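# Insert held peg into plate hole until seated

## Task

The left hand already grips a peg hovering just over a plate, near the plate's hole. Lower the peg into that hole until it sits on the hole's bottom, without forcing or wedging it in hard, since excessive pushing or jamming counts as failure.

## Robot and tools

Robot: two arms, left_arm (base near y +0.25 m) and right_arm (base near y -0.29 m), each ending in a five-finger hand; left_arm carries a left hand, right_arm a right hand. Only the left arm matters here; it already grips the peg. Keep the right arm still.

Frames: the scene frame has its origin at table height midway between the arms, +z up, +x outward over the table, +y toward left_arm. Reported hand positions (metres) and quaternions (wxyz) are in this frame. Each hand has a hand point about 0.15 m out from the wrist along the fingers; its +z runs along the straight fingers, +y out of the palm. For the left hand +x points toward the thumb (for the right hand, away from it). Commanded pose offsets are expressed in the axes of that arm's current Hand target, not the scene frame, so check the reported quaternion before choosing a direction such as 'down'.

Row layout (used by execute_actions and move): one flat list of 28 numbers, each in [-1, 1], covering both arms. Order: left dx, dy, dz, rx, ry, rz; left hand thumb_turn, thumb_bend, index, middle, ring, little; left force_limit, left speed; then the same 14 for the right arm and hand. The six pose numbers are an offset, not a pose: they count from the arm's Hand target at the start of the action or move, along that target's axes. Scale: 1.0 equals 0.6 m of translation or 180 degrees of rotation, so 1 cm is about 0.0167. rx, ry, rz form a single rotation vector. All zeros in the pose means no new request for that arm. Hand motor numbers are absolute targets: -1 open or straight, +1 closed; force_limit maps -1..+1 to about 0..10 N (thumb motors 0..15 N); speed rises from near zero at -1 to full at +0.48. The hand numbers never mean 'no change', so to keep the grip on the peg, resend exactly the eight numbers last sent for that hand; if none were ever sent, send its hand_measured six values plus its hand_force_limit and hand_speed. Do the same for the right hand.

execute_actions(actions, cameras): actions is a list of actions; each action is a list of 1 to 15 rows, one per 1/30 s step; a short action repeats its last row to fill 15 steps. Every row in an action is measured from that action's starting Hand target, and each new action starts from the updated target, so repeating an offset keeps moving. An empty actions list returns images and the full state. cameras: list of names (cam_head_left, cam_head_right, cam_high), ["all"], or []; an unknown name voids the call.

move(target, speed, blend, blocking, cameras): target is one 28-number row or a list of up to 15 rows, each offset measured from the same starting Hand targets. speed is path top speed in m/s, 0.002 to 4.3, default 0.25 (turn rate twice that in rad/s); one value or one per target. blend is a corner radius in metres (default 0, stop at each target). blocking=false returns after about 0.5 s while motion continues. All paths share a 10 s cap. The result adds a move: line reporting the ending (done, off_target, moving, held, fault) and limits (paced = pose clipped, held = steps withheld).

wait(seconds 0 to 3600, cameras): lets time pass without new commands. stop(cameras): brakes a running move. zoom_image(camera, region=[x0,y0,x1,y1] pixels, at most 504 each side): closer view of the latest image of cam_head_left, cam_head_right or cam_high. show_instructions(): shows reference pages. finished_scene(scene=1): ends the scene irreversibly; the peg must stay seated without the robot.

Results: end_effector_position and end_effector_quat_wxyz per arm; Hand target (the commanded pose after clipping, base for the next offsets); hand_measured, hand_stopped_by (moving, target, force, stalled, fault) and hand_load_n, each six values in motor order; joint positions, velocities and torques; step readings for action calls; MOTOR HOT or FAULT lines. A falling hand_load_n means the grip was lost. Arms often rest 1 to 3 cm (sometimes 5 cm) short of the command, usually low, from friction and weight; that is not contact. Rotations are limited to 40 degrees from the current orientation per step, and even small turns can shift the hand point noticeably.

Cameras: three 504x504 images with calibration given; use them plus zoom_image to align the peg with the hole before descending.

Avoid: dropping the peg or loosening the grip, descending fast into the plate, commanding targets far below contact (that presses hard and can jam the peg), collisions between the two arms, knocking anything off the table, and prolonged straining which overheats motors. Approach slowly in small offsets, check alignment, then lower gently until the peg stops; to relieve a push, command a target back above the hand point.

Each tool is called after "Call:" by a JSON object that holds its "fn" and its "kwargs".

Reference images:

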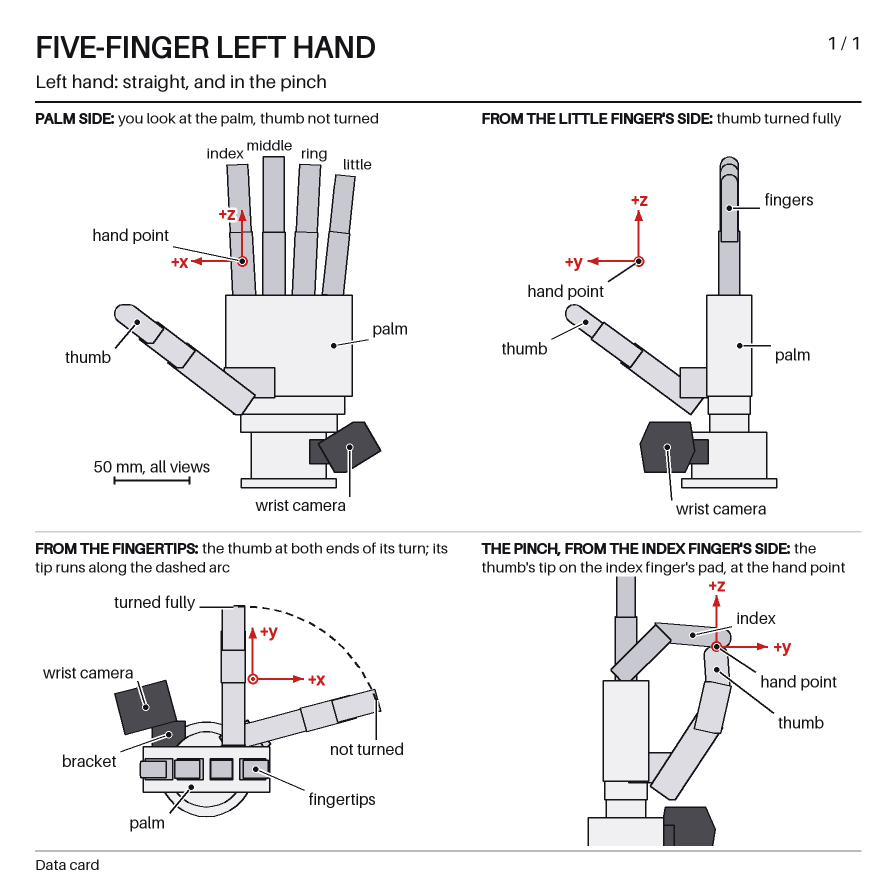

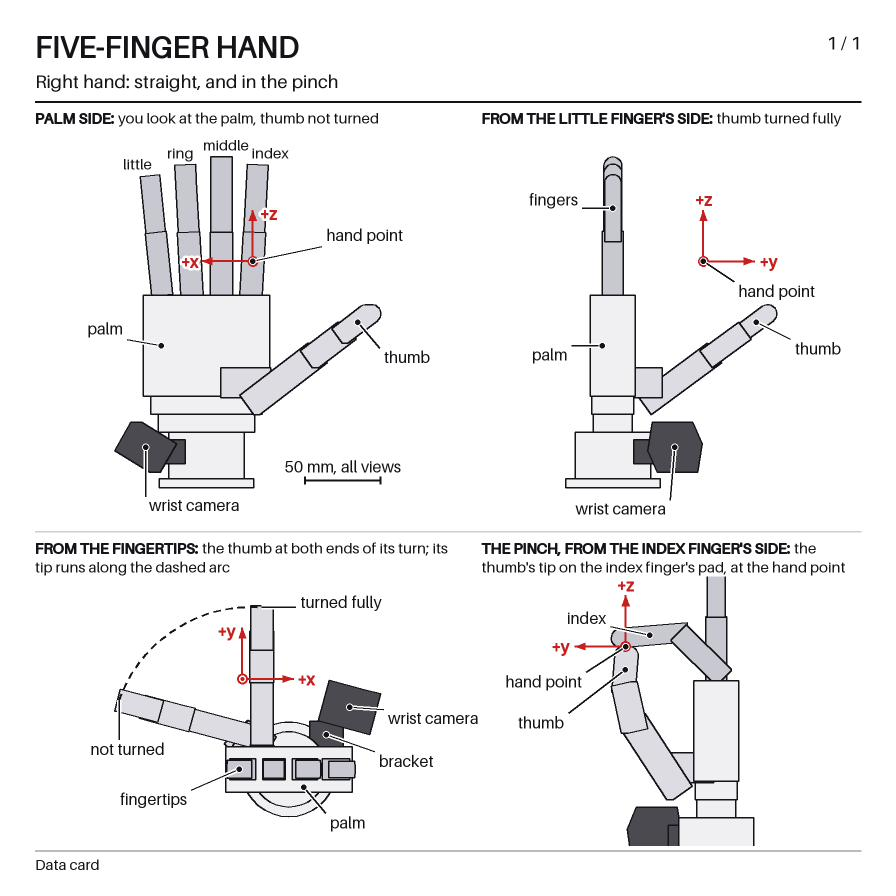

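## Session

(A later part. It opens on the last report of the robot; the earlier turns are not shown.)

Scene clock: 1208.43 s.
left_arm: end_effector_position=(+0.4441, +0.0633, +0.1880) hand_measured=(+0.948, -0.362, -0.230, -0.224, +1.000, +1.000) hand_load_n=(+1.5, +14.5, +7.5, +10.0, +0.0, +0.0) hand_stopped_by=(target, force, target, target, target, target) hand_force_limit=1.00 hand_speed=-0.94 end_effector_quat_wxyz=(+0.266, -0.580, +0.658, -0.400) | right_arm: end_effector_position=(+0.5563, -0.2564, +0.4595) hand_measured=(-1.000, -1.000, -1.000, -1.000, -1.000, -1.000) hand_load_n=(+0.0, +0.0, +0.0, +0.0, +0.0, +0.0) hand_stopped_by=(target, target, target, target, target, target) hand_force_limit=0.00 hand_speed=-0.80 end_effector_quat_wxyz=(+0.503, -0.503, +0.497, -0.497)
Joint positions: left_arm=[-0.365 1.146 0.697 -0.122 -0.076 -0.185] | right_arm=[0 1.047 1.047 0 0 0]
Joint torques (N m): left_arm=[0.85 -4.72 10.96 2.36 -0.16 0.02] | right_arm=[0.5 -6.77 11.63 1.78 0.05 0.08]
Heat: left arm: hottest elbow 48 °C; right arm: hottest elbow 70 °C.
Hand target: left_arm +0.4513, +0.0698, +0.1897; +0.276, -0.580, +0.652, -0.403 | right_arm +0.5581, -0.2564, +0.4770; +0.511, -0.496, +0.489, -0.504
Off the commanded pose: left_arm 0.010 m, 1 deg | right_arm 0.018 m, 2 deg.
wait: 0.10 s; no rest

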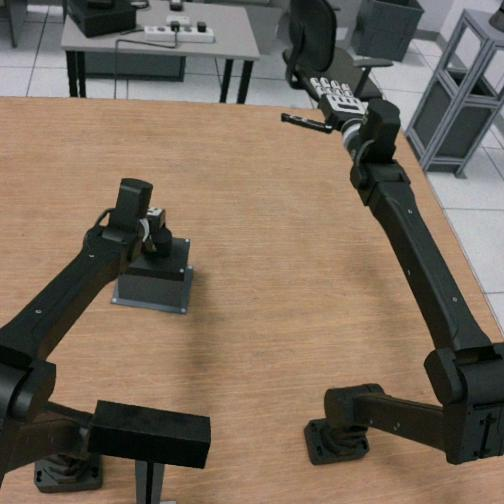

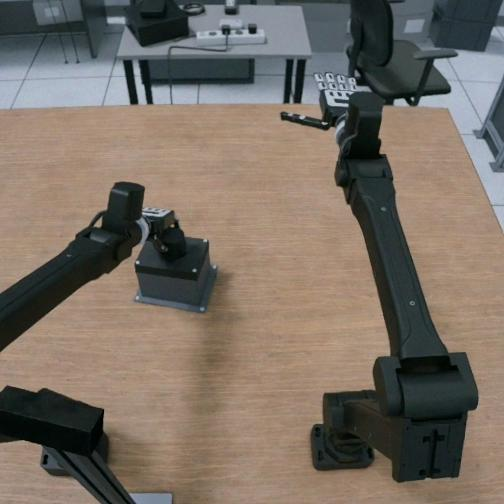

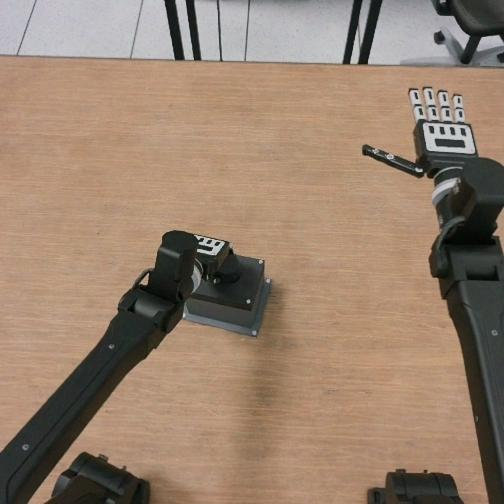

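Call:
{"fn": "move", "kwargs": {"target": [-0.002,0.0058,0.0094,-0.0083,0,0,0.948,-0.32,-0.228,-0.222,1,1,1.0,-0.94,0,0,0,0,0,0,-1,-1,-1,-1,-1,-1,0,-0.8], "speed": 0.03}}

Scene clock: 1213.23 s.
left_arm: end_effector_position=(+0.4442, +0.0623, +0.1813) hand_measured=(+0.948, -0.362, -0.230, -0.224, +1.000, +1.000) hand_load_n=(+3.0, +14.0, +8.5, +10.0, +0.0, +0.0) hand_stopped_by=(target, force, target, target, target, target) hand_force_limit=1.00 hand_speed=-0.94 end_effector_quat_wxyz=(+0.260, -0.581, +0.661, -0.396) | right_arm: end_effector_position=(+0.5563, -0.2564, +0.4595) hand_measured=(-1.000, -1.000, -1.000, -1.000, -1.000, -1.000) hand_load_n=(+0.0, +0.0, +0.0, +0.0, +0.0, +0.0) hand_stopped_by=(target, target, target, target, target, target) hand_force_limit=0.00 hand_speed=-0.80 end_effector_quat_wxyz=(+0.503, -0.503, +0.497, -0.497)
Joint positions: left_arm=[-0.364 1.162 0.697 -0.12 -0.07 -0.185] | right_arm=[0 1.047 1.047 0 0 0]
Joint torques (N m): left_arm=[1.38 -4.19 12.26 1.63 -0.03 0.03] | right_arm=[0.62 -6.77 11.62 1.83 0.06 0.07]
Heat: left arm: hottest elbow 48 °C; right arm: hottest elbow 70 °C.
Hand target: left_arm +0.4543, +0.0699, +0.1836; +0.268, -0.584, +0.657, -0.394 | right_arm +0.5581, -0.2564, +0.4770; +0.511, -0.496, +0.489, -0.504
Off the commanded pose: left_arm 0.013 m, 1 deg | right_arm 0.018 m, 2 deg.
move: off_target (left_arm)

Call:
{"fn": "wait", "kwargs": {"seconds": 0.1, "cameras": ["all"]}}

Call:
{"fn": "zoom_image", "kwargs": {"camera": "cam_head_right", "region": [150, 225, 192, 267]}}

Call:
{"fn": "zoom_image", "kwargs": {"camera": "cam_high", "region": [203, 252, 245, 294]}}

Scene clock: 1214.77 s.
left_arm: end_effector_position=(+0.4442, +0.0623, +0.1813) hand_measured=(+0.948, -0.362, -0.230, -0.224, +1.000, +1.000) hand_load_n=(+3.0, +14.0, +8.5, +10.0, +0.0, +0.0) hand_stopped_by=(target, force, target, target, target, target) hand_force_limit=1.00 hand_speed=-0.94 end_effector_quat_wxyz=(+0.260, -0.581, +0.661, -0.396) | right_arm: end_effector_position=(+0.5563, -0.2564, +0.4595) hand_measured=(-1.000, -1.000, -1.000, -1.000, -1.000, -1.000) hand_load_n=(+0.0, +0.0, +0.0, +0.0, +0.0, +0.0) hand_stopped_by=(target, target, target, target, target, target) hand_force_limit=0.00 hand_speed=-0.80 end_effector_quat_wxyz=(+0.503, -0.503, +0.497, -0.497)
Joint positions: left_arm=[-0.364 1.162 0.697 -0.12 -0.07 -0.185] | right_arm=[0 1.047 1.047 0 0 0]
Joint torques (N m): left_arm=[1.38 -4.19 12.29 1.61 -0.04 0.04] | right_arm=[0.67 -6.89 11.62 1.8 0.06 0.07]
Heat: left arm: hottest elbow 48 °C; right arm: hottest elbow 70 °C.
Hand target: left_arm +0.4543, +0.0699, +0.1836; +0.268, -0.584, +0.657, -0.394 | right_arm +0.5581, -0.2564, +0.4770; +0.511, -0.496, +0.489, -0.504
Off the commanded pose: left_arm 0.013 m, 1 deg | right_arm 0.018 m, 2 deg.
wait: 0.10 s; at rest from the start

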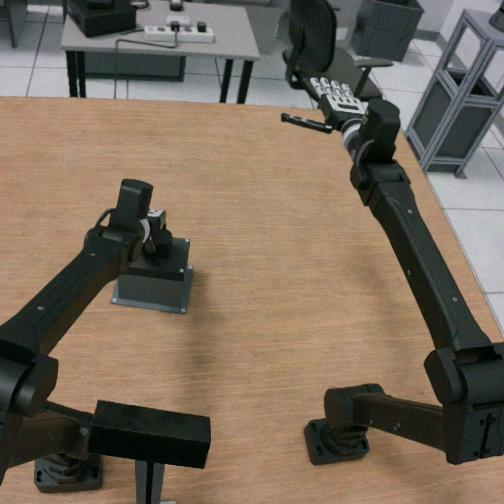

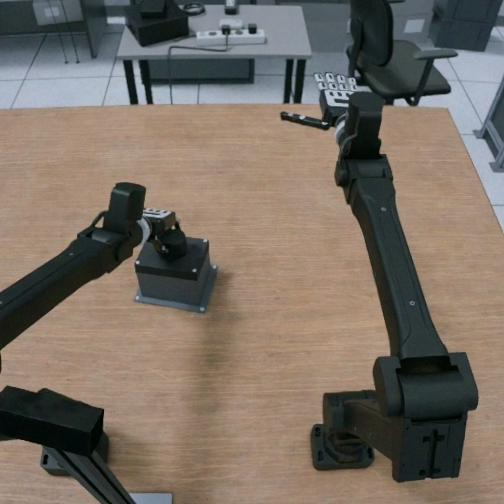

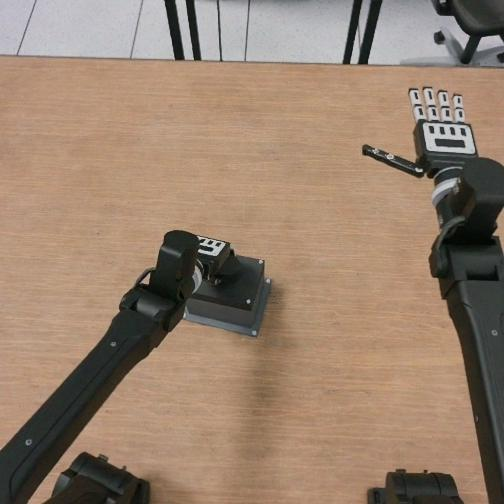

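Scaled by 12.000.

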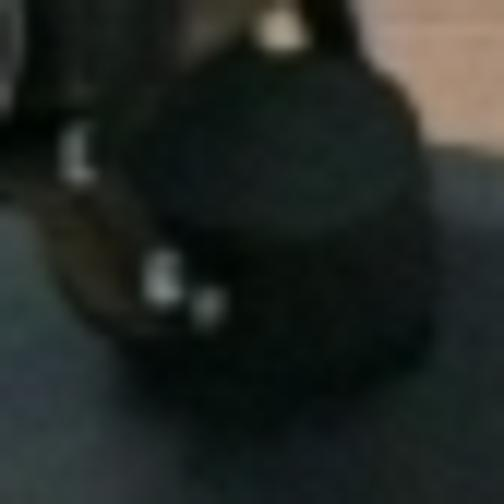

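Scaled by 12.000.

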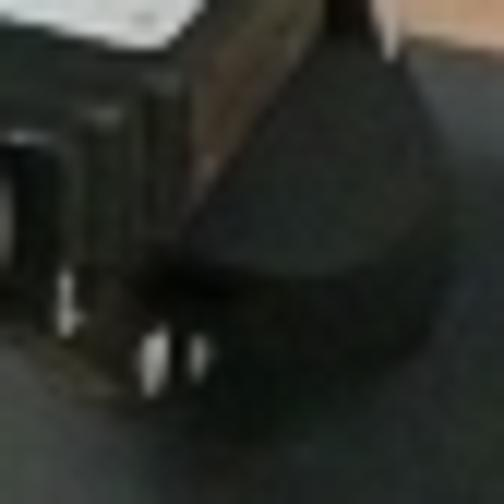

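Call:
{"fn": "move", "kwargs": {"target": [-0.0011,0.0083,0.0055,0,0,0,0.948,-0.32,-0.228,-0.222,1,1,1.0,-0.94,0,0,0,0,0,0,-1,-1,-1,-1,-1,-1,0,-0.8], "speed": 0.03}}

Scene clock: 1218.07 s.
left_arm: end_effector_position=(+0.4449, +0.0620, +0.1795) hand_measured=(+0.948, -0.362, -0.230, -0.224, +1.000, +1.000) hand_load_n=(+3.5, +13.5, +9.0, +9.0, +0.0, +0.5) hand_stopped_by=(target, force, target, target, target, target) hand_force_limit=1.00 hand_speed=-0.94 end_effector_quat_wxyz=(+0.260, -0.582, +0.662, -0.395) | right_arm: end_effector_position=(+0.5563, -0.2564, +0.4595) hand_measured=(-1.000, -1.000, -1.000, -1.000, -1.000, -1.000) hand_load_n=(+0.0, +0.0, -0.5, +0.0, +0.0, +0.0) hand_stopped_by=(target, target, target, target, target, target) hand_force_limit=0.00 hand_speed=-0.80 end_effector_quat_wxyz=(+0.503, -0.503, +0.497, -0.497)
Joint positions: left_arm=[-0.364 1.167 0.697 -0.116 -0.069 -0.185] | right_arm=[0 1.047 1.047 0 0 0]
Joint torques (N m): left_arm=[1.2 -3.84 11.29 2.25 -0.04 0.03] | right_arm=[0.67 -6.83 11.63 1.83 0.06 0.07]
Heat: left arm: hottest elbow 48 °C; right arm: hottest elbow 70 °C.
Hand target: left_arm +0.4543, +0.0697, +0.1776; +0.268, -0.583, +0.658, -0.394 | right_arm +0.5581, -0.2564, +0.4770; +0.511, -0.496, +0.489, -0.504
Off the commanded pose: left_arm 0.012 m, 1 deg | right_arm 0.018 m, 2 deg.
move: off_target (left_arm)

Call:
{"fn": "move", "kwargs": {"target": [-0.0011,0.0083,0.0055,0,0,0,0.948,-0.32,-0.228,-0.222,1,1,1.0,-0.94,0,0,0,0,0,0,-1,-1,-1,-1,-1,-1,0,-0.8], "speed": 0.03}}

Call:
{"fn": "wait", "kwargs": {"seconds": 0.1, "cameras": ["all"]}}

Call:
{"fn": "zoom_image", "kwargs": {"camera": "cam_head_right", "region": [150, 225, 192, 267]}}

Call:
{"fn": "zoom_image", "kwargs": {"camera": "cam_high", "region": [203, 252, 245, 294]}}

Scene clock: 1222.50 s.
left_arm: end_effector_position=(+0.4467, +0.0614, +0.1772) hand_measured=(+0.948, -0.362, -0.230, -0.224, +1.000, +1.000) hand_load_n=(+1.5, +13.0, +8.5, +7.5, +0.0, +0.0) hand_stopped_by=(target, force, target, target, target, target) hand_force_limit=1.00 hand_speed=-0.94 end_effector_quat_wxyz=(+0.260, -0.581, +0.661, -0.396) | right_arm: end_effector_position=(+0.5563, -0.2564, +0.4595) hand_measured=(-1.000, -1.000, -1.000, -1.000, -1.000, -1.000) hand_load_n=(+0.0, +0.0, +0.0, +0.0, -0.5, +0.0) hand_stopped_by=(target, target, target, target, target, target) hand_force_limit=0.00 hand_speed=-0.80 end_effector_quat_wxyz=(+0.503, -0.503, +0.497, -0.497)
Joint positions: left_arm=[-0.364 1.176 0.696 -0.104 -0.069 -0.185] | right_arm=[0 1.047 1.047 0 0 0]
Joint torques (N m): left_arm=[1.32 -4.01 10.41 2.52 -0.07 0.03] | right_arm=[0.67 -6.83 11.64 1.8 0.07 0.07]
Heat: left arm: hottest elbow 48 °C; right arm: hottest elbow 70 °C.
Hand target: left_arm +0.4544, +0.0698, +0.1718; +0.268, -0.583, +0.657, -0.394 | right_arm +0.5581, -0.2564, +0.4770; +0.511, -0.496, +0.489, -0.504
Off the commanded pose: left_arm 0.013 m, 1 deg | right_arm 0.018 m, 2 deg.
move: off_target (left_arm)

Scene clock: 1222.60 s.
left_arm: end_effector_position=(+0.4467, +0.0614, +0.1772) hand_measured=(+0.948, -0.362, -0.230, -0.224, +1.000, +1.000) hand_load_n=(+1.0, +13.0, +8.5, +7.5, +0.0, +0.5) hand_stopped_by=(target, force, target, target, target, target) hand_force_limit=1.00 hand_speed=-0.94 end_effector_quat_wxyz=(+0.260, -0.581, +0.661, -0.396) | right_arm: end_effector_position=(+0.5563, -0.2564, +0.4595) hand_measured=(-1.000, -1.000, -1.000, -1.000, -1.000, -1.000) hand_load_n=(-0.5, +0.0, +0.0, +0.0, -0.5, +0.0) hand_stopped_by=(target, target, target, target, target, target) hand_force_limit=0.00 hand_speed=-0.80 end_effector_quat_wxyz=(+0.503, -0.503, +0.497, -0.497)
Joint positions: left_arm=[-0.364 1.176 0.696 -0.104 -0.069 -0.185] | right_arm=[0 1.047 1.047 0 0 0]
Joint torques (N m): left_arm=[1.26 -4.07 10.43 2.55 -0.06 0.04] | right_arm=[0.62 -6.83 11.63 1.8 0.06 0.07]
Heat: left arm: hottest elbow 48 °C; right arm: hottest elbow 70 °C.
Hand target: left_arm +0.4544, +0.0698, +0.1718; +0.268, -0.583, +0.657, -0.394 | right_arm +0.5581, -0.2564, +0.4770; +0.511, -0.496, +0.489, -0.504
Off the commanded pose: left_arm 0.013 m, 1 deg | right_arm 0.018 m, 2 deg.
wait: 0.10 s; no rest

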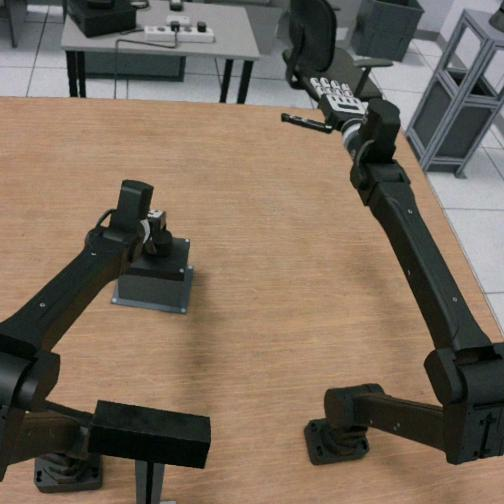

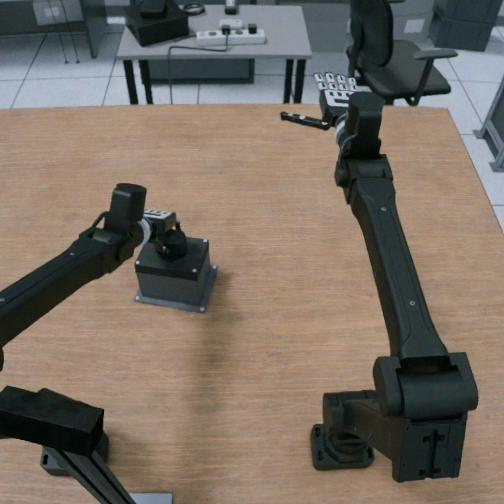

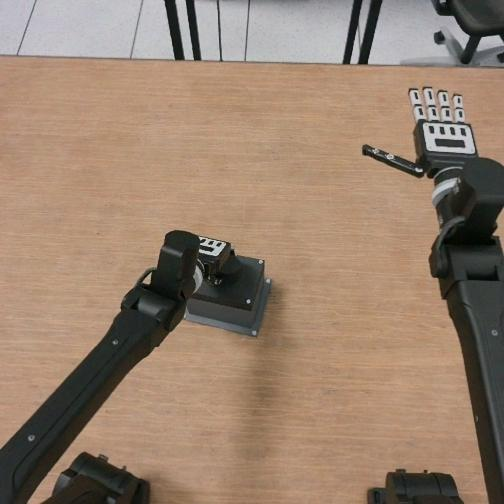

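Scaled by 12.000.

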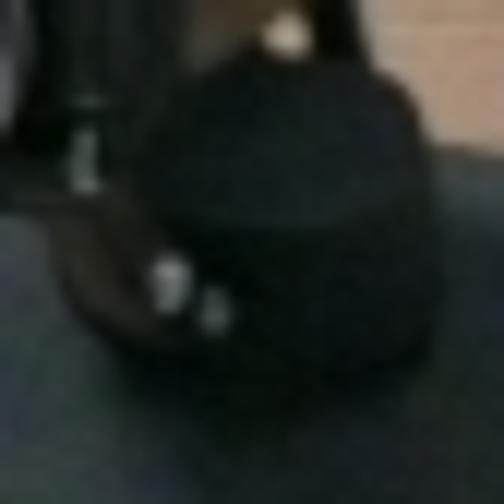

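Scaled by 12.000.

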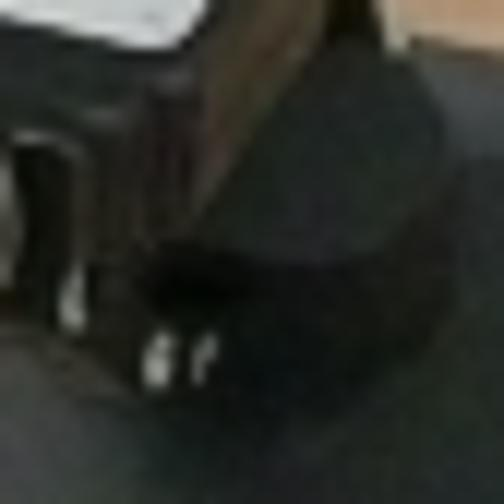

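Call:
{"fn": "move", "kwargs": {"target": [0.0021,0.0028,-0.0099,0,0,0,0.948,-0.32,-0.228,-0.222,1,1,1.0,-0.94,0,0,0,0,0,0,-1,-1,-1,-1,-1,-1,0,-0.8], "speed": 0.03}}

Scene clock: 1226.57 s.
left_arm: end_effector_position=(+0.4462, +0.0617, +0.1769) hand_measured=(+0.948, -0.362, -0.230, -0.224, +1.000, +1.000) hand_load_n=(+0.5, +12.5, +9.0, +7.5, +0.0, +0.0) hand_stopped_by=(target, force, target, target, target, target) hand_force_limit=1.00 hand_speed=-0.94 end_effector_quat_wxyz=(+0.261, -0.581, +0.661, -0.397) | right_arm: end_effector_position=(+0.5563, -0.2564, +0.4595) hand_measured=(-1.000, -1.000, -1.000, -1.000, -1.000, -1.000) hand_load_n=(+0.0, +0.0, -0.5, +0.0, +0.0, +0.0) hand_stopped_by=(target, target, target, target, target, target) hand_force_limit=0.00 hand_speed=-0.80 end_effector_quat_wxyz=(+0.503, -0.503, +0.497, -0.497)
Joint positions: left_arm=[-0.364 1.175 0.693 -0.102 -0.069 -0.185] | right_arm=[0 1.047 1.047 0 0 0]
Joint torques (N m): left_arm=[0.85 -5.19 9.81 2.03 -0.24 0] | right_arm=[0.56 -6.77 11.64 1.8 0.06 0.08]
Heat: left arm: hottest elbow 48 °C; right arm: hottest elbow 70 °C.
Hand target: left_arm +0.4483, +0.0698, +0.1737; +0.268, -0.583, +0.658, -0.394 | right_arm +0.5581, -0.2564, +0.4770; +0.511, -0.496, +0.489, -0.504
Off the commanded pose: left_arm 0.009 m, 1 deg | right_arm 0.018 m, 2 deg.
move: done

Call:
{"fn": "move", "kwargs": {"target": [0.0016,0.0032,-0.0078,0,0,0,0.948,-0.32,-0.228,-0.222,1,1,1.0,-0.94,0,0,0,0,0,0,-1,-1,-1,-1,-1,-1,0,-0.8], "speed": 0.03}}

Call:
{"fn": "wait", "kwargs": {"seconds": 0.1, "cameras": ["all"]}}

Call:
{"fn": "zoom_image", "kwargs": {"camera": "cam_head_right", "region": [150, 225, 192, 267]}}

Call:
{"fn": "zoom_image", "kwargs": {"camera": "cam_high", "region": [203, 252, 245, 294]}}

Scene clock: 1228.87 s.
left_arm: end_effector_position=(+0.4455, +0.0627, +0.1769) hand_measured=(+0.948, -0.362, -0.230, -0.224, +1.000, +1.000) hand_load_n=(+1.0, +13.0, +9.5, +8.5, +0.0, +0.0) hand_stopped_by=(target, force, target, target, target, target) hand_force_limit=1.00 hand_speed=-0.94 end_effector_quat_wxyz=(+0.263, -0.581, +0.659, -0.397) | right_arm: end_effector_position=(+0.5563, -0.2564, +0.4595) hand_measured=(-1.000, -1.000, -1.000, -1.000, -1.000, -1.000) hand_load_n=(+0.0, +0.0, +0.0, +0.0, -0.5, +0.0) hand_stopped_by=(target, target, target, target, target, target) hand_force_limit=0.00 hand_speed=-0.80 end_effector_quat_wxyz=(+0.503, -0.503, +0.497, -0.497)
Joint positions: left_arm=[-0.364 1.17 0.688 -0.097 -0.073 -0.186] | right_arm=[0 1.047 1.047 0 0 0]
Joint torques (N m): left_arm=[0.5 -5.89 9.54 1.54 -0.26 -0.03] | right_arm=[0.62 -6.77 11.63 1.8 0.06 0.08]
Heat: left arm: hottest elbow 48 °C; right arm: hottest elbow 70 °C.
Hand target: left_arm +0.4432, +0.0698, +0.1746; +0.268, -0.584, +0.657, -0.394 | right_arm +0.5581, -0.2564, +0.4770; +0.511, -0.496, +0.489, -0.504
Off the commanded pose: left_arm 0.008 m, 1 deg | right_arm 0.018 m, 2 deg.
move: done

Scene clock: 1228.97 s.
left_arm: end_effector_position=(+0.4455, +0.0627, +0.1769) hand_measured=(+0.948, -0.362, -0.230, -0.224, +1.000, +1.000) hand_load_n=(+1.0, +13.5, +9.0, +8.0, +0.0, +0.0) hand_stopped_by=(target, force, target, target, target, target) hand_force_limit=1.00 hand_speed=-0.94 end_effector_quat_wxyz=(+0.263, -0.581, +0.659, -0.397) | right_arm: end_effector_position=(+0.5563, -0.2564, +0.4595) hand_measured=(-1.000, -1.000, -1.000, -1.000, -1.000, -1.000) hand_load_n=(+0.0, +0.0, +0.0, +0.0, -0.5, +0.0) hand_stopped_by=(target, target, target, target, target, target) hand_force_limit=0.00 hand_speed=-0.80 end_effector_quat_wxyz=(+0.503, -0.503, +0.497, -0.497)
Joint positions: left_arm=[-0.364 1.17 0.688 -0.097 -0.073 -0.186] | right_arm=[0 1.047 1.047 0 0 0]
Joint torques (N m): left_arm=[0.32 -5.89 9.51 1.57 -0.26 -0.04] | right_arm=[0.67 -6.83 11.64 1.78 0.06 0.08]
Heat: left arm: hottest elbow 48 °C; right arm: hottest elbow 70 °C.
Hand target: left_arm +0.4432, +0.0698, +0.1746; +0.268, -0.584, +0.657, -0.394 | right_arm +0.5581, -0.2564, +0.4770; +0.511, -0.496, +0.489, -0.504
Off the commanded pose: left_arm 0.008 m, 1 deg | right_arm 0.018 m, 2 deg.
wait: 0.10 s; no rest

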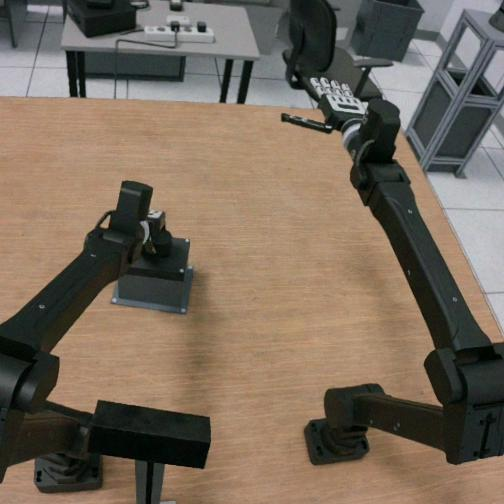

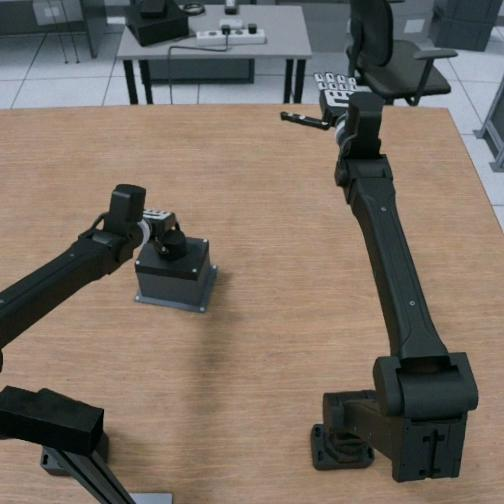

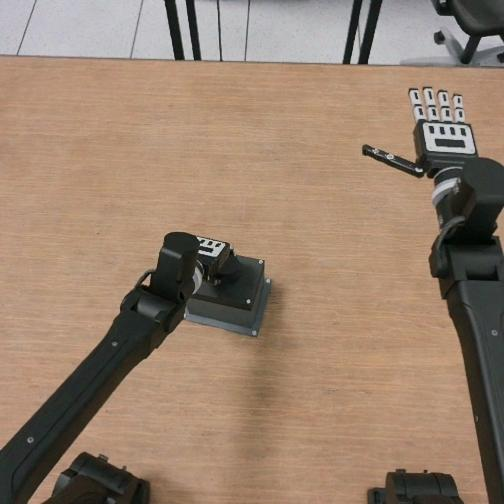

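Scaled by 12.000.

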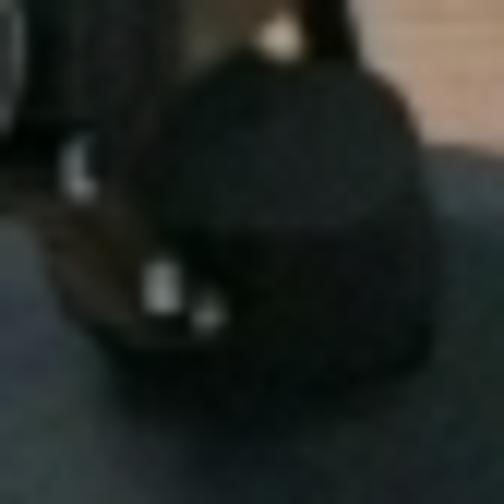

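Scaled by 12.000.

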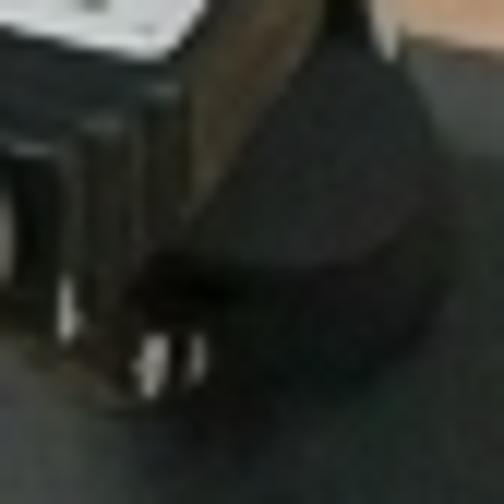

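Call:
{"fn": "move", "kwargs": {"target": [-0.0011,0.0083,0.0055,0,0,0,0.948,-0.32,-0.228,-0.222,1,1,1.0,-0.94,0,0,0,0,0,0,-1,-1,-1,-1,-1,-1,0,-0.8], "speed": 0.03}}

Scene clock: 1232.40 s.
left_arm: end_effector_position=(+0.4454, +0.0628, +0.1767) hand_measured=(+0.948, -0.362, -0.230, -0.224, +1.000, +1.000) hand_load_n=(+1.0, +12.5, +9.5, +8.0, +0.0, +0.0) hand_stopped_by=(target, force, target, target, target, target) hand_force_limit=1.00 hand_speed=-0.94 end_effector_quat_wxyz=(+0.265, -0.580, +0.658, -0.401) | right_arm: end_effector_position=(+0.5563, -0.2564, +0.4595) hand_measured=(-1.000, -1.000, -1.000, -1.000, -1.000, -1.000) hand_load_n=(-0.5, -0.5, +0.0, +0.0, +0.0, +0.0) hand_stopped_by=(target, target, target, target, target, target) hand_force_limit=0.00 hand_speed=-0.80 end_effector_quat_wxyz=(+0.503, -0.503, +0.497, -0.497)
Joint positions: left_arm=[-0.364 1.167 0.68 -0.082 -0.073 -0.186] | right_arm=[0 1.047 1.047 0 0 0]
Joint torques (N m): left_arm=[0.38 -5.07 9.29 1.77 -0.24 -0.02] | right_arm=[0.56 -6.89 11.64 1.8 0.06 0.07]
Heat: left arm: hottest elbow 47 °C; right arm: hottest elbow 70 °C.
Hand target: left_arm +0.4433, +0.0698, +0.1687; +0.268, -0.583, +0.657, -0.394 | right_arm +0.5581, -0.2564, +0.4770; +0.511, -0.496, +0.489, -0.504
Off the commanded pose: left_arm 0.011 m, 1 deg | right_arm 0.018 m, 2 deg.
move: off_target (left_arm)

Call:
{"fn": "move", "kwargs": {"target": [[-0.0017,-0.0055,0.0081,0,0,0,0.948,-0.32,-0.228,-0.222,1,1,1.0,-0.94,0,0,0,0,0,0,-1,-1,-1,-1,-1,-1,0,-0.8],[0.0017,0.0055,-0.0081,0,0,0,0.948,-0.32,-0.228,-0.222,1,1,1.0,-0.94,0,0,0,0,0,0,-1,-1,-1,-1,-1,-1,0,-0.8],[-0.013,0.0001,-0.0027,0,0,0,0.948,-0.32,-0.228,-0.222,1,1,1.0,-0.94,0,0,0,0,0,0,-1,-1,-1,-1,-1,-1,0,-0.8],[0.013,-0.0001,0.0027,0,0,0,0.948,-0.32,-0.228,-0.222,1,1,1.0,-0.94,0,0,0,0,0,0,-1,-1,-1,-1,-1,-1,0,-0.8],[0,0,0,0.012,0,0,0.948,-0.32,-0.228,-0.222,1,1,1.0,-0.94,0,0,0,0,0,0,-1,-1,-1,-1,-1,-1,0,-0.8],[0,0,0,-0.012,0,0,0.948,-0.32,-0.228,-0.222,1,1,1.0,-0.94,0,0,0,0,0,0,-1,-1,-1,-1,-1,-1,0,-0.8],[0,0,0,0,0,0,0.948,-0.32,-0.228,-0.222,1,1,1.0,-0.94,0,0,0,0,0,0,-1,-1,-1,-1,-1,-1,0,-0.8]], "speed": 0.03}}

Scene clock: 1241.73 s.
left_arm: end_effector_position=(+0.4455, +0.0622, +0.1765) hand_measured=(+0.948, -0.362, -0.230, -0.224, +1.000, +1.000) hand_load_n=(+0.0, +13.0, +8.5, +8.0, +0.0, +0.0) hand_stopped_by=(target, force, target, target, target, target) hand_force_limit=1.00 hand_speed=-0.94 end_effector_quat_wxyz=(+0.263, -0.584, +0.654, -0.402) | right_arm: end_effector_position=(+0.5563, -0.2564, +0.4595) hand_measured=(-1.000, -1.000, -1.000, -1.000, -1.000, -1.000) hand_load_n=(+0.0, +0.0, +0.0, +0.0, -0.5, +0.0) hand_stopped_by=(target, target, target, target, target, target) hand_force_limit=0.00 hand_speed=-0.80 end_effector_quat_wxyz=(+0.503, -0.503, +0.497, -0.497)
Joint positions: left_arm=[-0.365 1.168 0.678 -0.08 -0.076 -0.198] | right_arm=[0 1.047 1.047 0 0 0]
Joint torques (N m): left_arm=[0.38 -5.13 9.42 1.68 -0.13 0.1] | right_arm=[0.73 -6.89 11.62 1.78 0.06 0.06]
Heat: left arm: hottest elbow 47 °C; right arm: hottest elbow 70 °C.
Hand target: left_arm +0.4433, +0.0699, +0.1687; +0.268, -0.583, +0.657, -0.394 | right_arm +0.5581, -0.2564, +0.4770; +0.511, -0.496, +0.489, -0.504
Off the commanded pose: left_arm 0.011 m, 1 deg | right_arm 0.018 m, 2 deg.
move: off_target (left_arm)

Call:
{"fn": "move", "kwargs": {"target": [[0.0018,-0.0138,-0.0091,0,0,0,0.948,-0.32,-0.228,-0.222,1,1,1.0,-0.94,0,0,0,0,0,0,-1,-1,-1,-1,-1,-1,0,-0.8],[0.0018,-0.0138,-0.0091,0,0,0,0.948,-0.43,-0.30,-0.30,1,1,1.0,-0.95,0,0,0,0,0,0,-1,-1,-1,-1,-1,-1,0,-0.8]], "speed": 0.03}}

Call:
{"fn": "wait", "kwargs": {"seconds": 0.1, "cameras": ["all"]}}

Call:
{"fn": "zoom_image", "kwargs": {"camera": "cam_head_right", "region": [150, 225, 192, 267]}}

Call:
{"fn": "zoom_image", "kwargs": {"camera": "cam_high", "region": [203, 252, 245, 294]}}

Scene clock: 1247.37 s.
left_arm: end_effector_position=(+0.4428, +0.0637, +0.1771) hand_measured=(+0.948, -0.430, -0.300, -0.300, +1.000, +1.000) hand_load_n=(+0.0, +0.0, +0.5, +0.0, +0.0, +0.0) hand_stopped_by=(target, target, target, target, target, target) hand_force_limit=1.00 hand_speed=-0.95 end_effector_quat_wxyz=(+0.263, -0.583, +0.657, -0.399) | right_arm: end_effector_position=(+0.5563, -0.2564, +0.4595) hand_measured=(-1.000, -1.000, -1.000, -1.000, -1.000, -1.000) hand_load_n=(+0.0, +0.0, +0.0, +0.0, +0.0, +0.0) hand_stopped_by=(target, target, target, target, target, target) hand_force_limit=0.00 hand_speed=-0.80 end_effector_quat_wxyz=(+0.503, -0.503, +0.497, -0.497)
Joint positions: left_arm=[-0.365 1.16 0.678 -0.095 -0.076 -0.192] | right_arm=[0 1.047 1.047 0 0 0]
Joint torques (N m): left_arm=[0.44 -5.48 11.02 0.92 -0.11 0.03] | right_arm=[0.62 -6.83 11.64 1.83 0.06 0.08]
Heat: left arm: hottest elbow 47 °C; right arm: hottest elbow 70 °C.
Hand target: left_arm +0.4433, +0.0698, +0.1787; +0.268, -0.583, +0.657, -0.394 | right_arm +0.5581, -0.2564, +0.4770; +0.511, -0.496, +0.489, -0.504
Off the commanded pose: left_arm 0.006 m, 1 deg | right_arm 0.018 m, 2 deg.
move: done

Scene clock: 1247.47 s.
left_arm: end_effector_position=(+0.4428, +0.0637, +0.1771) hand_measured=(+0.948, -0.430, -0.300, -0.300, +1.000, +1.000) hand_load_n=(+0.0, +0.0, +0.0, +0.0, +0.0, +0.5) hand_stopped_by=(target, target, target, target, target, target) hand_force_limit=1.00 hand_speed=-0.95 end_effector_quat_wxyz=(+0.263, -0.583, +0.657, -0.399) | right_arm: end_effector_position=(+0.5563, -0.2564, +0.4595) hand_measured=(-1.000, -1.000, -1.000, -1.000, -1.000, -1.000) hand_load_n=(-0.5, +0.0, +0.0, +0.0, +0.0, +0.0) hand_stopped_by=(target, target, target, target, target, target) hand_force_limit=0.00 hand_speed=-0.80 end_effector_quat_wxyz=(+0.503, -0.503, +0.497, -0.497)
Joint positions: left_arm=[-0.365 1.16 0.678 -0.095 -0.076 -0.192] | right_arm=[0 1.047 1.047 0 0 0]
Joint torques (N m): left_arm=[0.38 -5.6 10.99 0.96 -0.11 0.03] | right_arm=[0.62 -6.77 11.62 1.78 0.07 0.08]
Heat: left arm: hottest elbow 47 °C; right arm: hottest elbow 70 °C.
Hand target: left_arm +0.4433, +0.0698, +0.1787; +0.268, -0.583, +0.657, -0.394 | right_arm +0.5581, -0.2564, +0.4770; +0.511, -0.496, +0.489, -0.504
Off the commanded pose: left_arm 0.006 m, 1 deg | right_arm 0.018 m, 2 deg.
wait: 0.10 s; no rest

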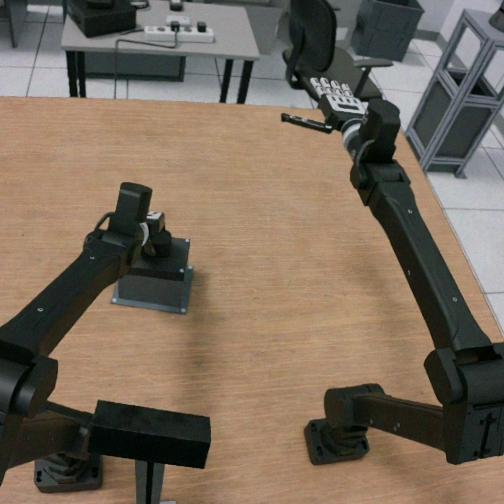

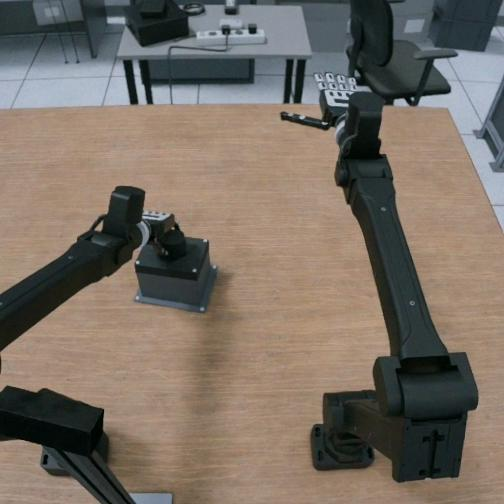

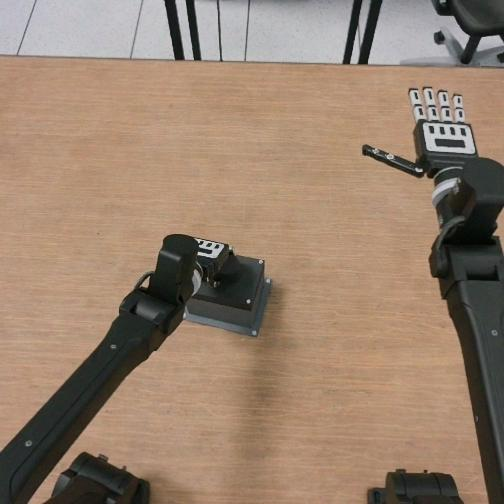

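Scaled by 12.000.

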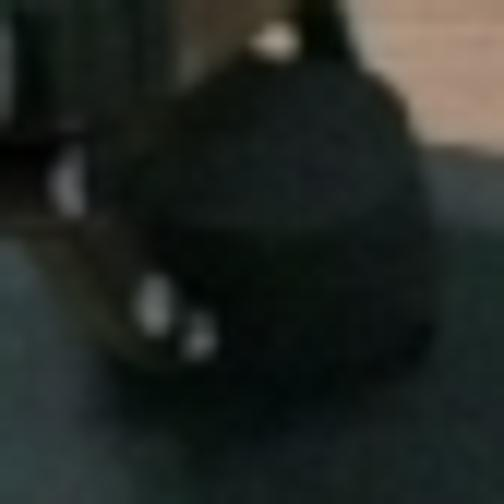

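Scaled by 12.000.

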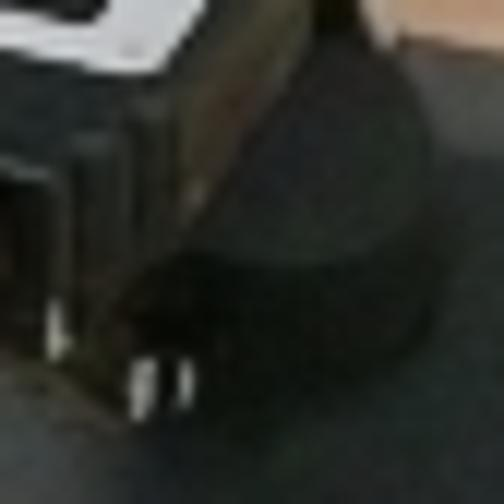

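Call:
{"fn": "move", "kwargs": {"target": [0,0,0,0,0,0,0.948,-0.7,-0.55,-0.55,1,1,1.0,-0.9,0,0,0,0,0,0,-1,-1,-1,-1,-1,-1,0,-0.8], "speed": 0.03}}

Call:
{"fn": "wait", "kwargs": {"seconds": 0.1, "cameras": ["all"]}}

Call:
{"fn": "zoom_image", "kwargs": {"camera": "cam_head_right", "region": [150, 225, 192, 267]}}

Call:
{"fn": "zoom_image", "kwargs": {"camera": "cam_high", "region": [203, 252, 245, 294]}}

Scene clock: 1253.20 s.
left_arm: end_effector_position=(+0.4424, +0.0640, +0.1766) hand_measured=(+0.948, -0.700, -0.550, -0.550, +1.000, +1.000) hand_load_n=(+0.0, +0.0, +0.0, +0.0, +0.0, +0.0) hand_stopped_by=(target, target, target, target, target, target) hand_force_limit=1.00 hand_speed=-0.90 end_effector_quat_wxyz=(+0.263, -0.583, +0.658, -0.398) | right_arm: end_effector_position=(+0.5563, -0.2564, +0.4595) hand_measured=(-1.000, -1.000, -1.000, -1.000, -1.000, -1.000) hand_load_n=(+0.0, +0.0, +0.0, +0.0, +0.0, +0.0) hand_stopped_by=(target, target, target, target, target, target) hand_force_limit=0.00 hand_speed=-0.80 end_effector_quat_wxyz=(+0.503, -0.503, +0.497, -0.497)
Joint positions: left_arm=[-0.365 1.16 0.678 -0.097 -0.076 -0.19] | right_arm=[0 1.047 1.047 0 0 0]
Joint torques (N m): left_arm=[0.44 -5.54 11.02 1.03 -0.11 0.02] | right_arm=[0.67 -6.83 11.62 1.77 0.06 0.08]
Heat: left arm: hottest elbow 47 °C; right arm: hottest elbow 70 °C.
Hand target: left_arm +0.4434, +0.0699, +0.1787; +0.268, -0.583, +0.657, -0.394 | right_arm +0.5581, -0.2564, +0.4770; +0.511, -0.496, +0.489, -0.504
Off the commanded pose: left_arm 0.006 m, 1 deg | right_arm 0.018 m, 2 deg.
move: done

Scene clock: 1253.30 s.
left_arm: end_effector_position=(+0.4424, +0.0640, +0.1766) hand_measured=(+0.948, -0.700, -0.550, -0.550, +1.000, +1.000) hand_load_n=(+0.0, +0.0, +0.0, -0.5, +0.0, +0.0) hand_stopped_by=(target, target, target, target, target, target) hand_force_limit=1.00 hand_speed=-0.90 end_effector_quat_wxyz=(+0.263, -0.583, +0.658, -0.398) | right_arm: end_effector_position=(+0.5563, -0.2564, +0.4595) hand_measured=(-1.000, -1.000, -1.000, -1.000, -1.000, -1.000) hand_load_n=(-0.5, +0.0, +0.0, +0.0, -0.5, +0.0) hand_stopped_by=(target, target, target, target, target, target) hand_force_limit=0.00 hand_speed=-0.80 end_effector_quat_wxyz=(+0.503, -0.503, +0.497, -0.497)
Joint positions: left_arm=[-0.365 1.16 0.678 -0.097 -0.076 -0.19] | right_arm=[0 1.047 1.047 0 0 0]
Joint torques (N m): left_arm=[0.44 -5.54 10.99 1.03 -0.12 0.02] | right_arm=[0.62 -6.71 11.63 1.81 0.06 0.07]
Heat: left arm: hottest elbow 47 °C; right arm: hottest elbow 70 °C.
Hand target: left_arm +0.4434, +0.0699, +0.1787; +0.268, -0.583, +0.657, -0.394 | right_arm +0.5581, -0.2564, +0.4770; +0.511, -0.496, +0.489, -0.504
Off the commanded pose: left_arm 0.006 m, 1 deg | right_arm 0.018 m, 2 deg.
wait: 0.10 s; no rest

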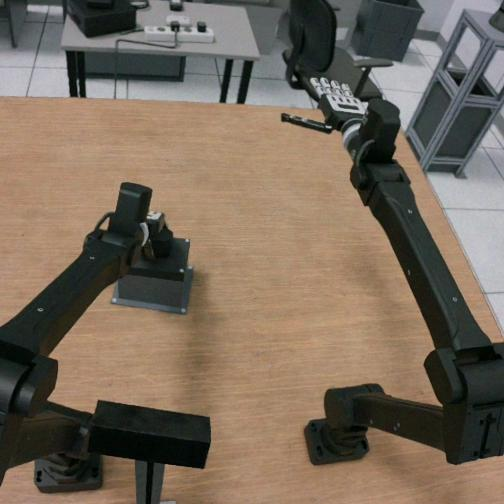

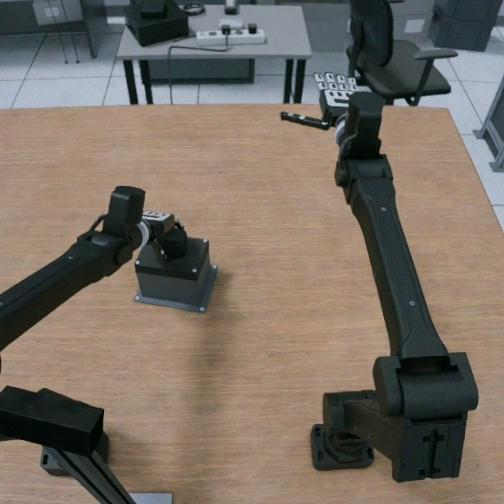

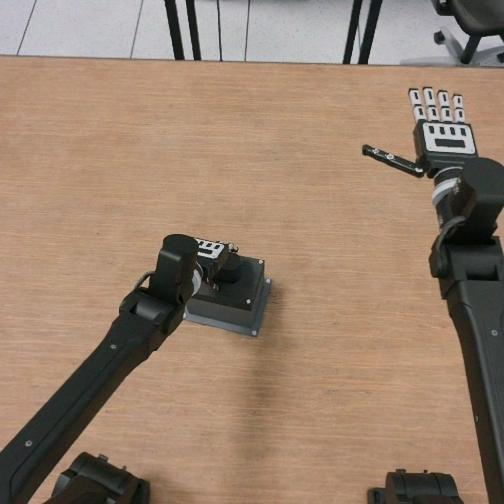

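Scaled by 12.000.

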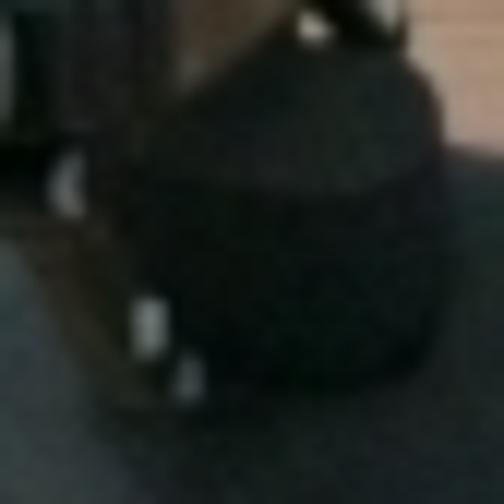

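Scaled by 12.000.

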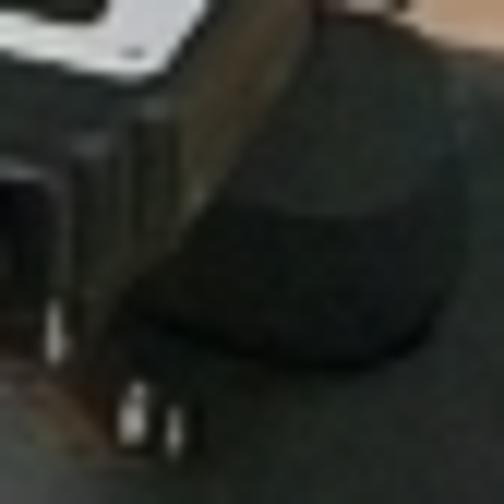

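Call:
{"fn": "move", "kwargs": {"target": [0,0,0,0,0,0,0.948,-0.7,-0.33,-0.33,1,1,-0.6,-0.95,0,0,0,0,0,0,-1,-1,-1,-1,-1,-1,0,-0.8], "speed": 0.03}}

Call:
{"fn": "wait", "kwargs": {"seconds": 0.1, "cameras": ["all"]}}

Call:
{"fn": "zoom_image", "kwargs": {"camera": "cam_head_right", "region": [150, 225, 192, 267]}}

Call:
{"fn": "zoom_image", "kwargs": {"camera": "cam_high", "region": [203, 252, 245, 294]}}

Scene clock: 1301.00 s.
left_arm: end_effector_position=(+0.4425, +0.0641, +0.1776) hand_measured=(+0.948, -0.700, -0.330, -0.330, +1.000, +1.000) hand_load_n=(+0.0, +0.0, +1.5, +0.0, +0.0, -0.5) hand_stopped_by=(target, target, target, target, target, target) hand_force_limit=-0.60 hand_speed=-0.95 end_effector_quat_wxyz=(+0.264, -0.583, +0.657, -0.398) | right_arm: end_effector_position=(+0.5563, -0.2564, +0.4595) hand_measured=(-1.000, -1.000, -1.000, -1.000, -1.000, -1.000) hand_load_n=(-0.5, +0.0, +0.0, +0.0, +0.0, +0.0) hand_stopped_by=(target, target, target, target, target, target) hand_force_limit=0.00 hand_speed=-0.80 end_effector_quat_wxyz=(+0.503, -0.503, +0.497, -0.497)
Joint positions: left_arm=[-0.365 1.157 0.678 -0.097 -0.077 -0.19] | right_arm=[0 1.047 1.047 0 0 0]
Joint torques (N m): left_arm=[0.56 -5.36 11 1.07 -0.09 0.02] | right_arm=[0.56 -6.71 11.64 1.83 0.06 0.07]
Heat: left arm: hottest elbow 48 °C; right arm: hottest elbow 71 °C.
Hand target: left_arm +0.4433, +0.0698, +0.1788; +0.268, -0.583, +0.657, -0.394 | right_arm +0.5581, -0.2564, +0.4770; +0.511, -0.496, +0.489, -0.504
Off the commanded pose: left_arm 0.006 m, 1 deg | right_arm 0.018 m, 2 deg.
move: done

Scene clock: 1301.10 s.
left_arm: end_effector_position=(+0.4425, +0.0641, +0.1776) hand_measured=(+0.948, -0.700, -0.330, -0.330, +1.000, +1.000) hand_load_n=(+0.0, +0.0, +1.5, +0.0, +0.0, +0.0) hand_stopped_by=(target, target, target, target, target, target) hand_force_limit=-0.60 hand_speed=-0.95 end_effector_quat_wxyz=(+0.264, -0.583, +0.657, -0.398) | right_arm: end_effector_position=(+0.5563, -0.2564, +0.4595) hand_measured=(-1.000, -1.000, -1.000, -1.000, -1.000, -1.000) hand_load_n=(-0.5, +0.0, +0.0, +0.0, +0.0, -0.5) hand_stopped_by=(target, target, target, target, target, target) hand_force_limit=0.00 hand_speed=-0.80 end_effector_quat_wxyz=(+0.503, -0.503, +0.497, -0.497)
Joint positions: left_arm=[-0.365 1.157 0.678 -0.097 -0.077 -0.19] | right_arm=[0 1.047 1.047 0 0 0]
Joint torques (N m): left_arm=[0.5 -5.3 11.02 1.05 -0.08 0.02] | right_arm=[0.62 -6.77 11.6 1.8 0.07 0.08]
Heat: left arm: hottest elbow 48 °C; right arm: hottest elbow 71 °C.
Hand target: left_arm +0.4433, +0.0698, +0.1788; +0.268, -0.583, +0.657, -0.394 | right_arm +0.5581, -0.2564, +0.4770; +0.511, -0.496, +0.489, -0.504
Off the commanded pose: left_arm 0.006 m, 1 deg | right_arm 0.018 m, 2 deg.
wait: 0.10 s; no rest

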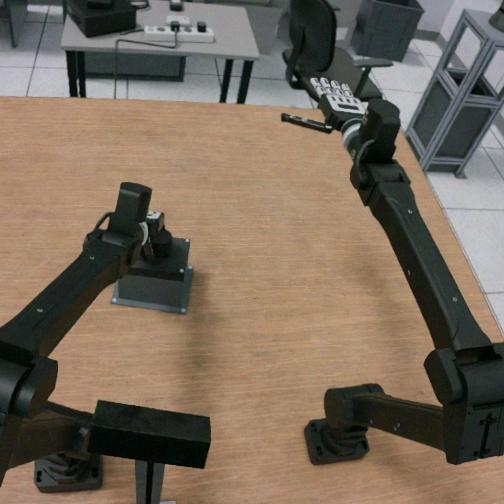

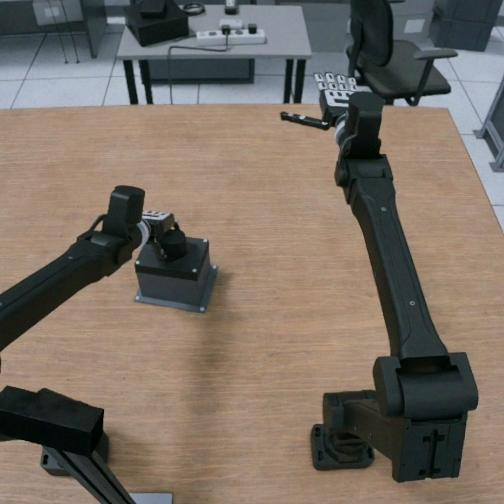

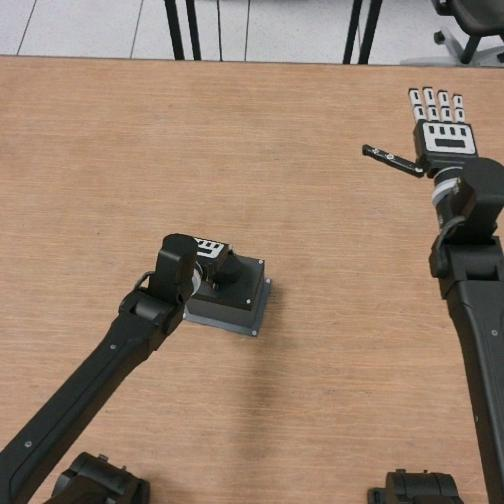

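Scaled by 12.000.

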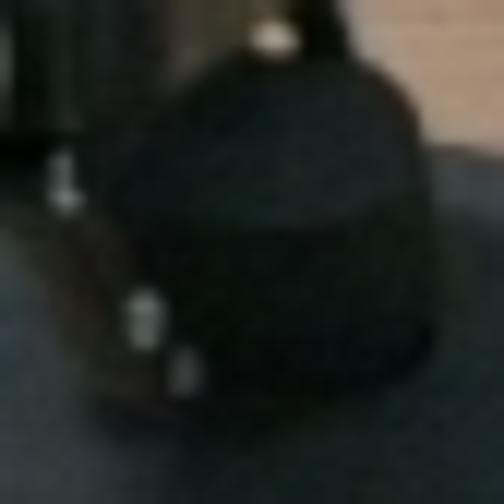

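Scaled by 12.000.

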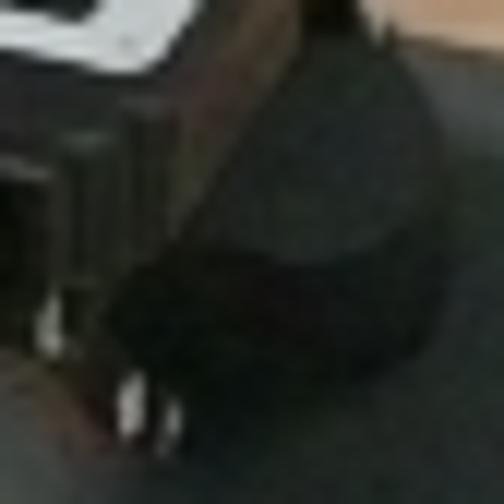

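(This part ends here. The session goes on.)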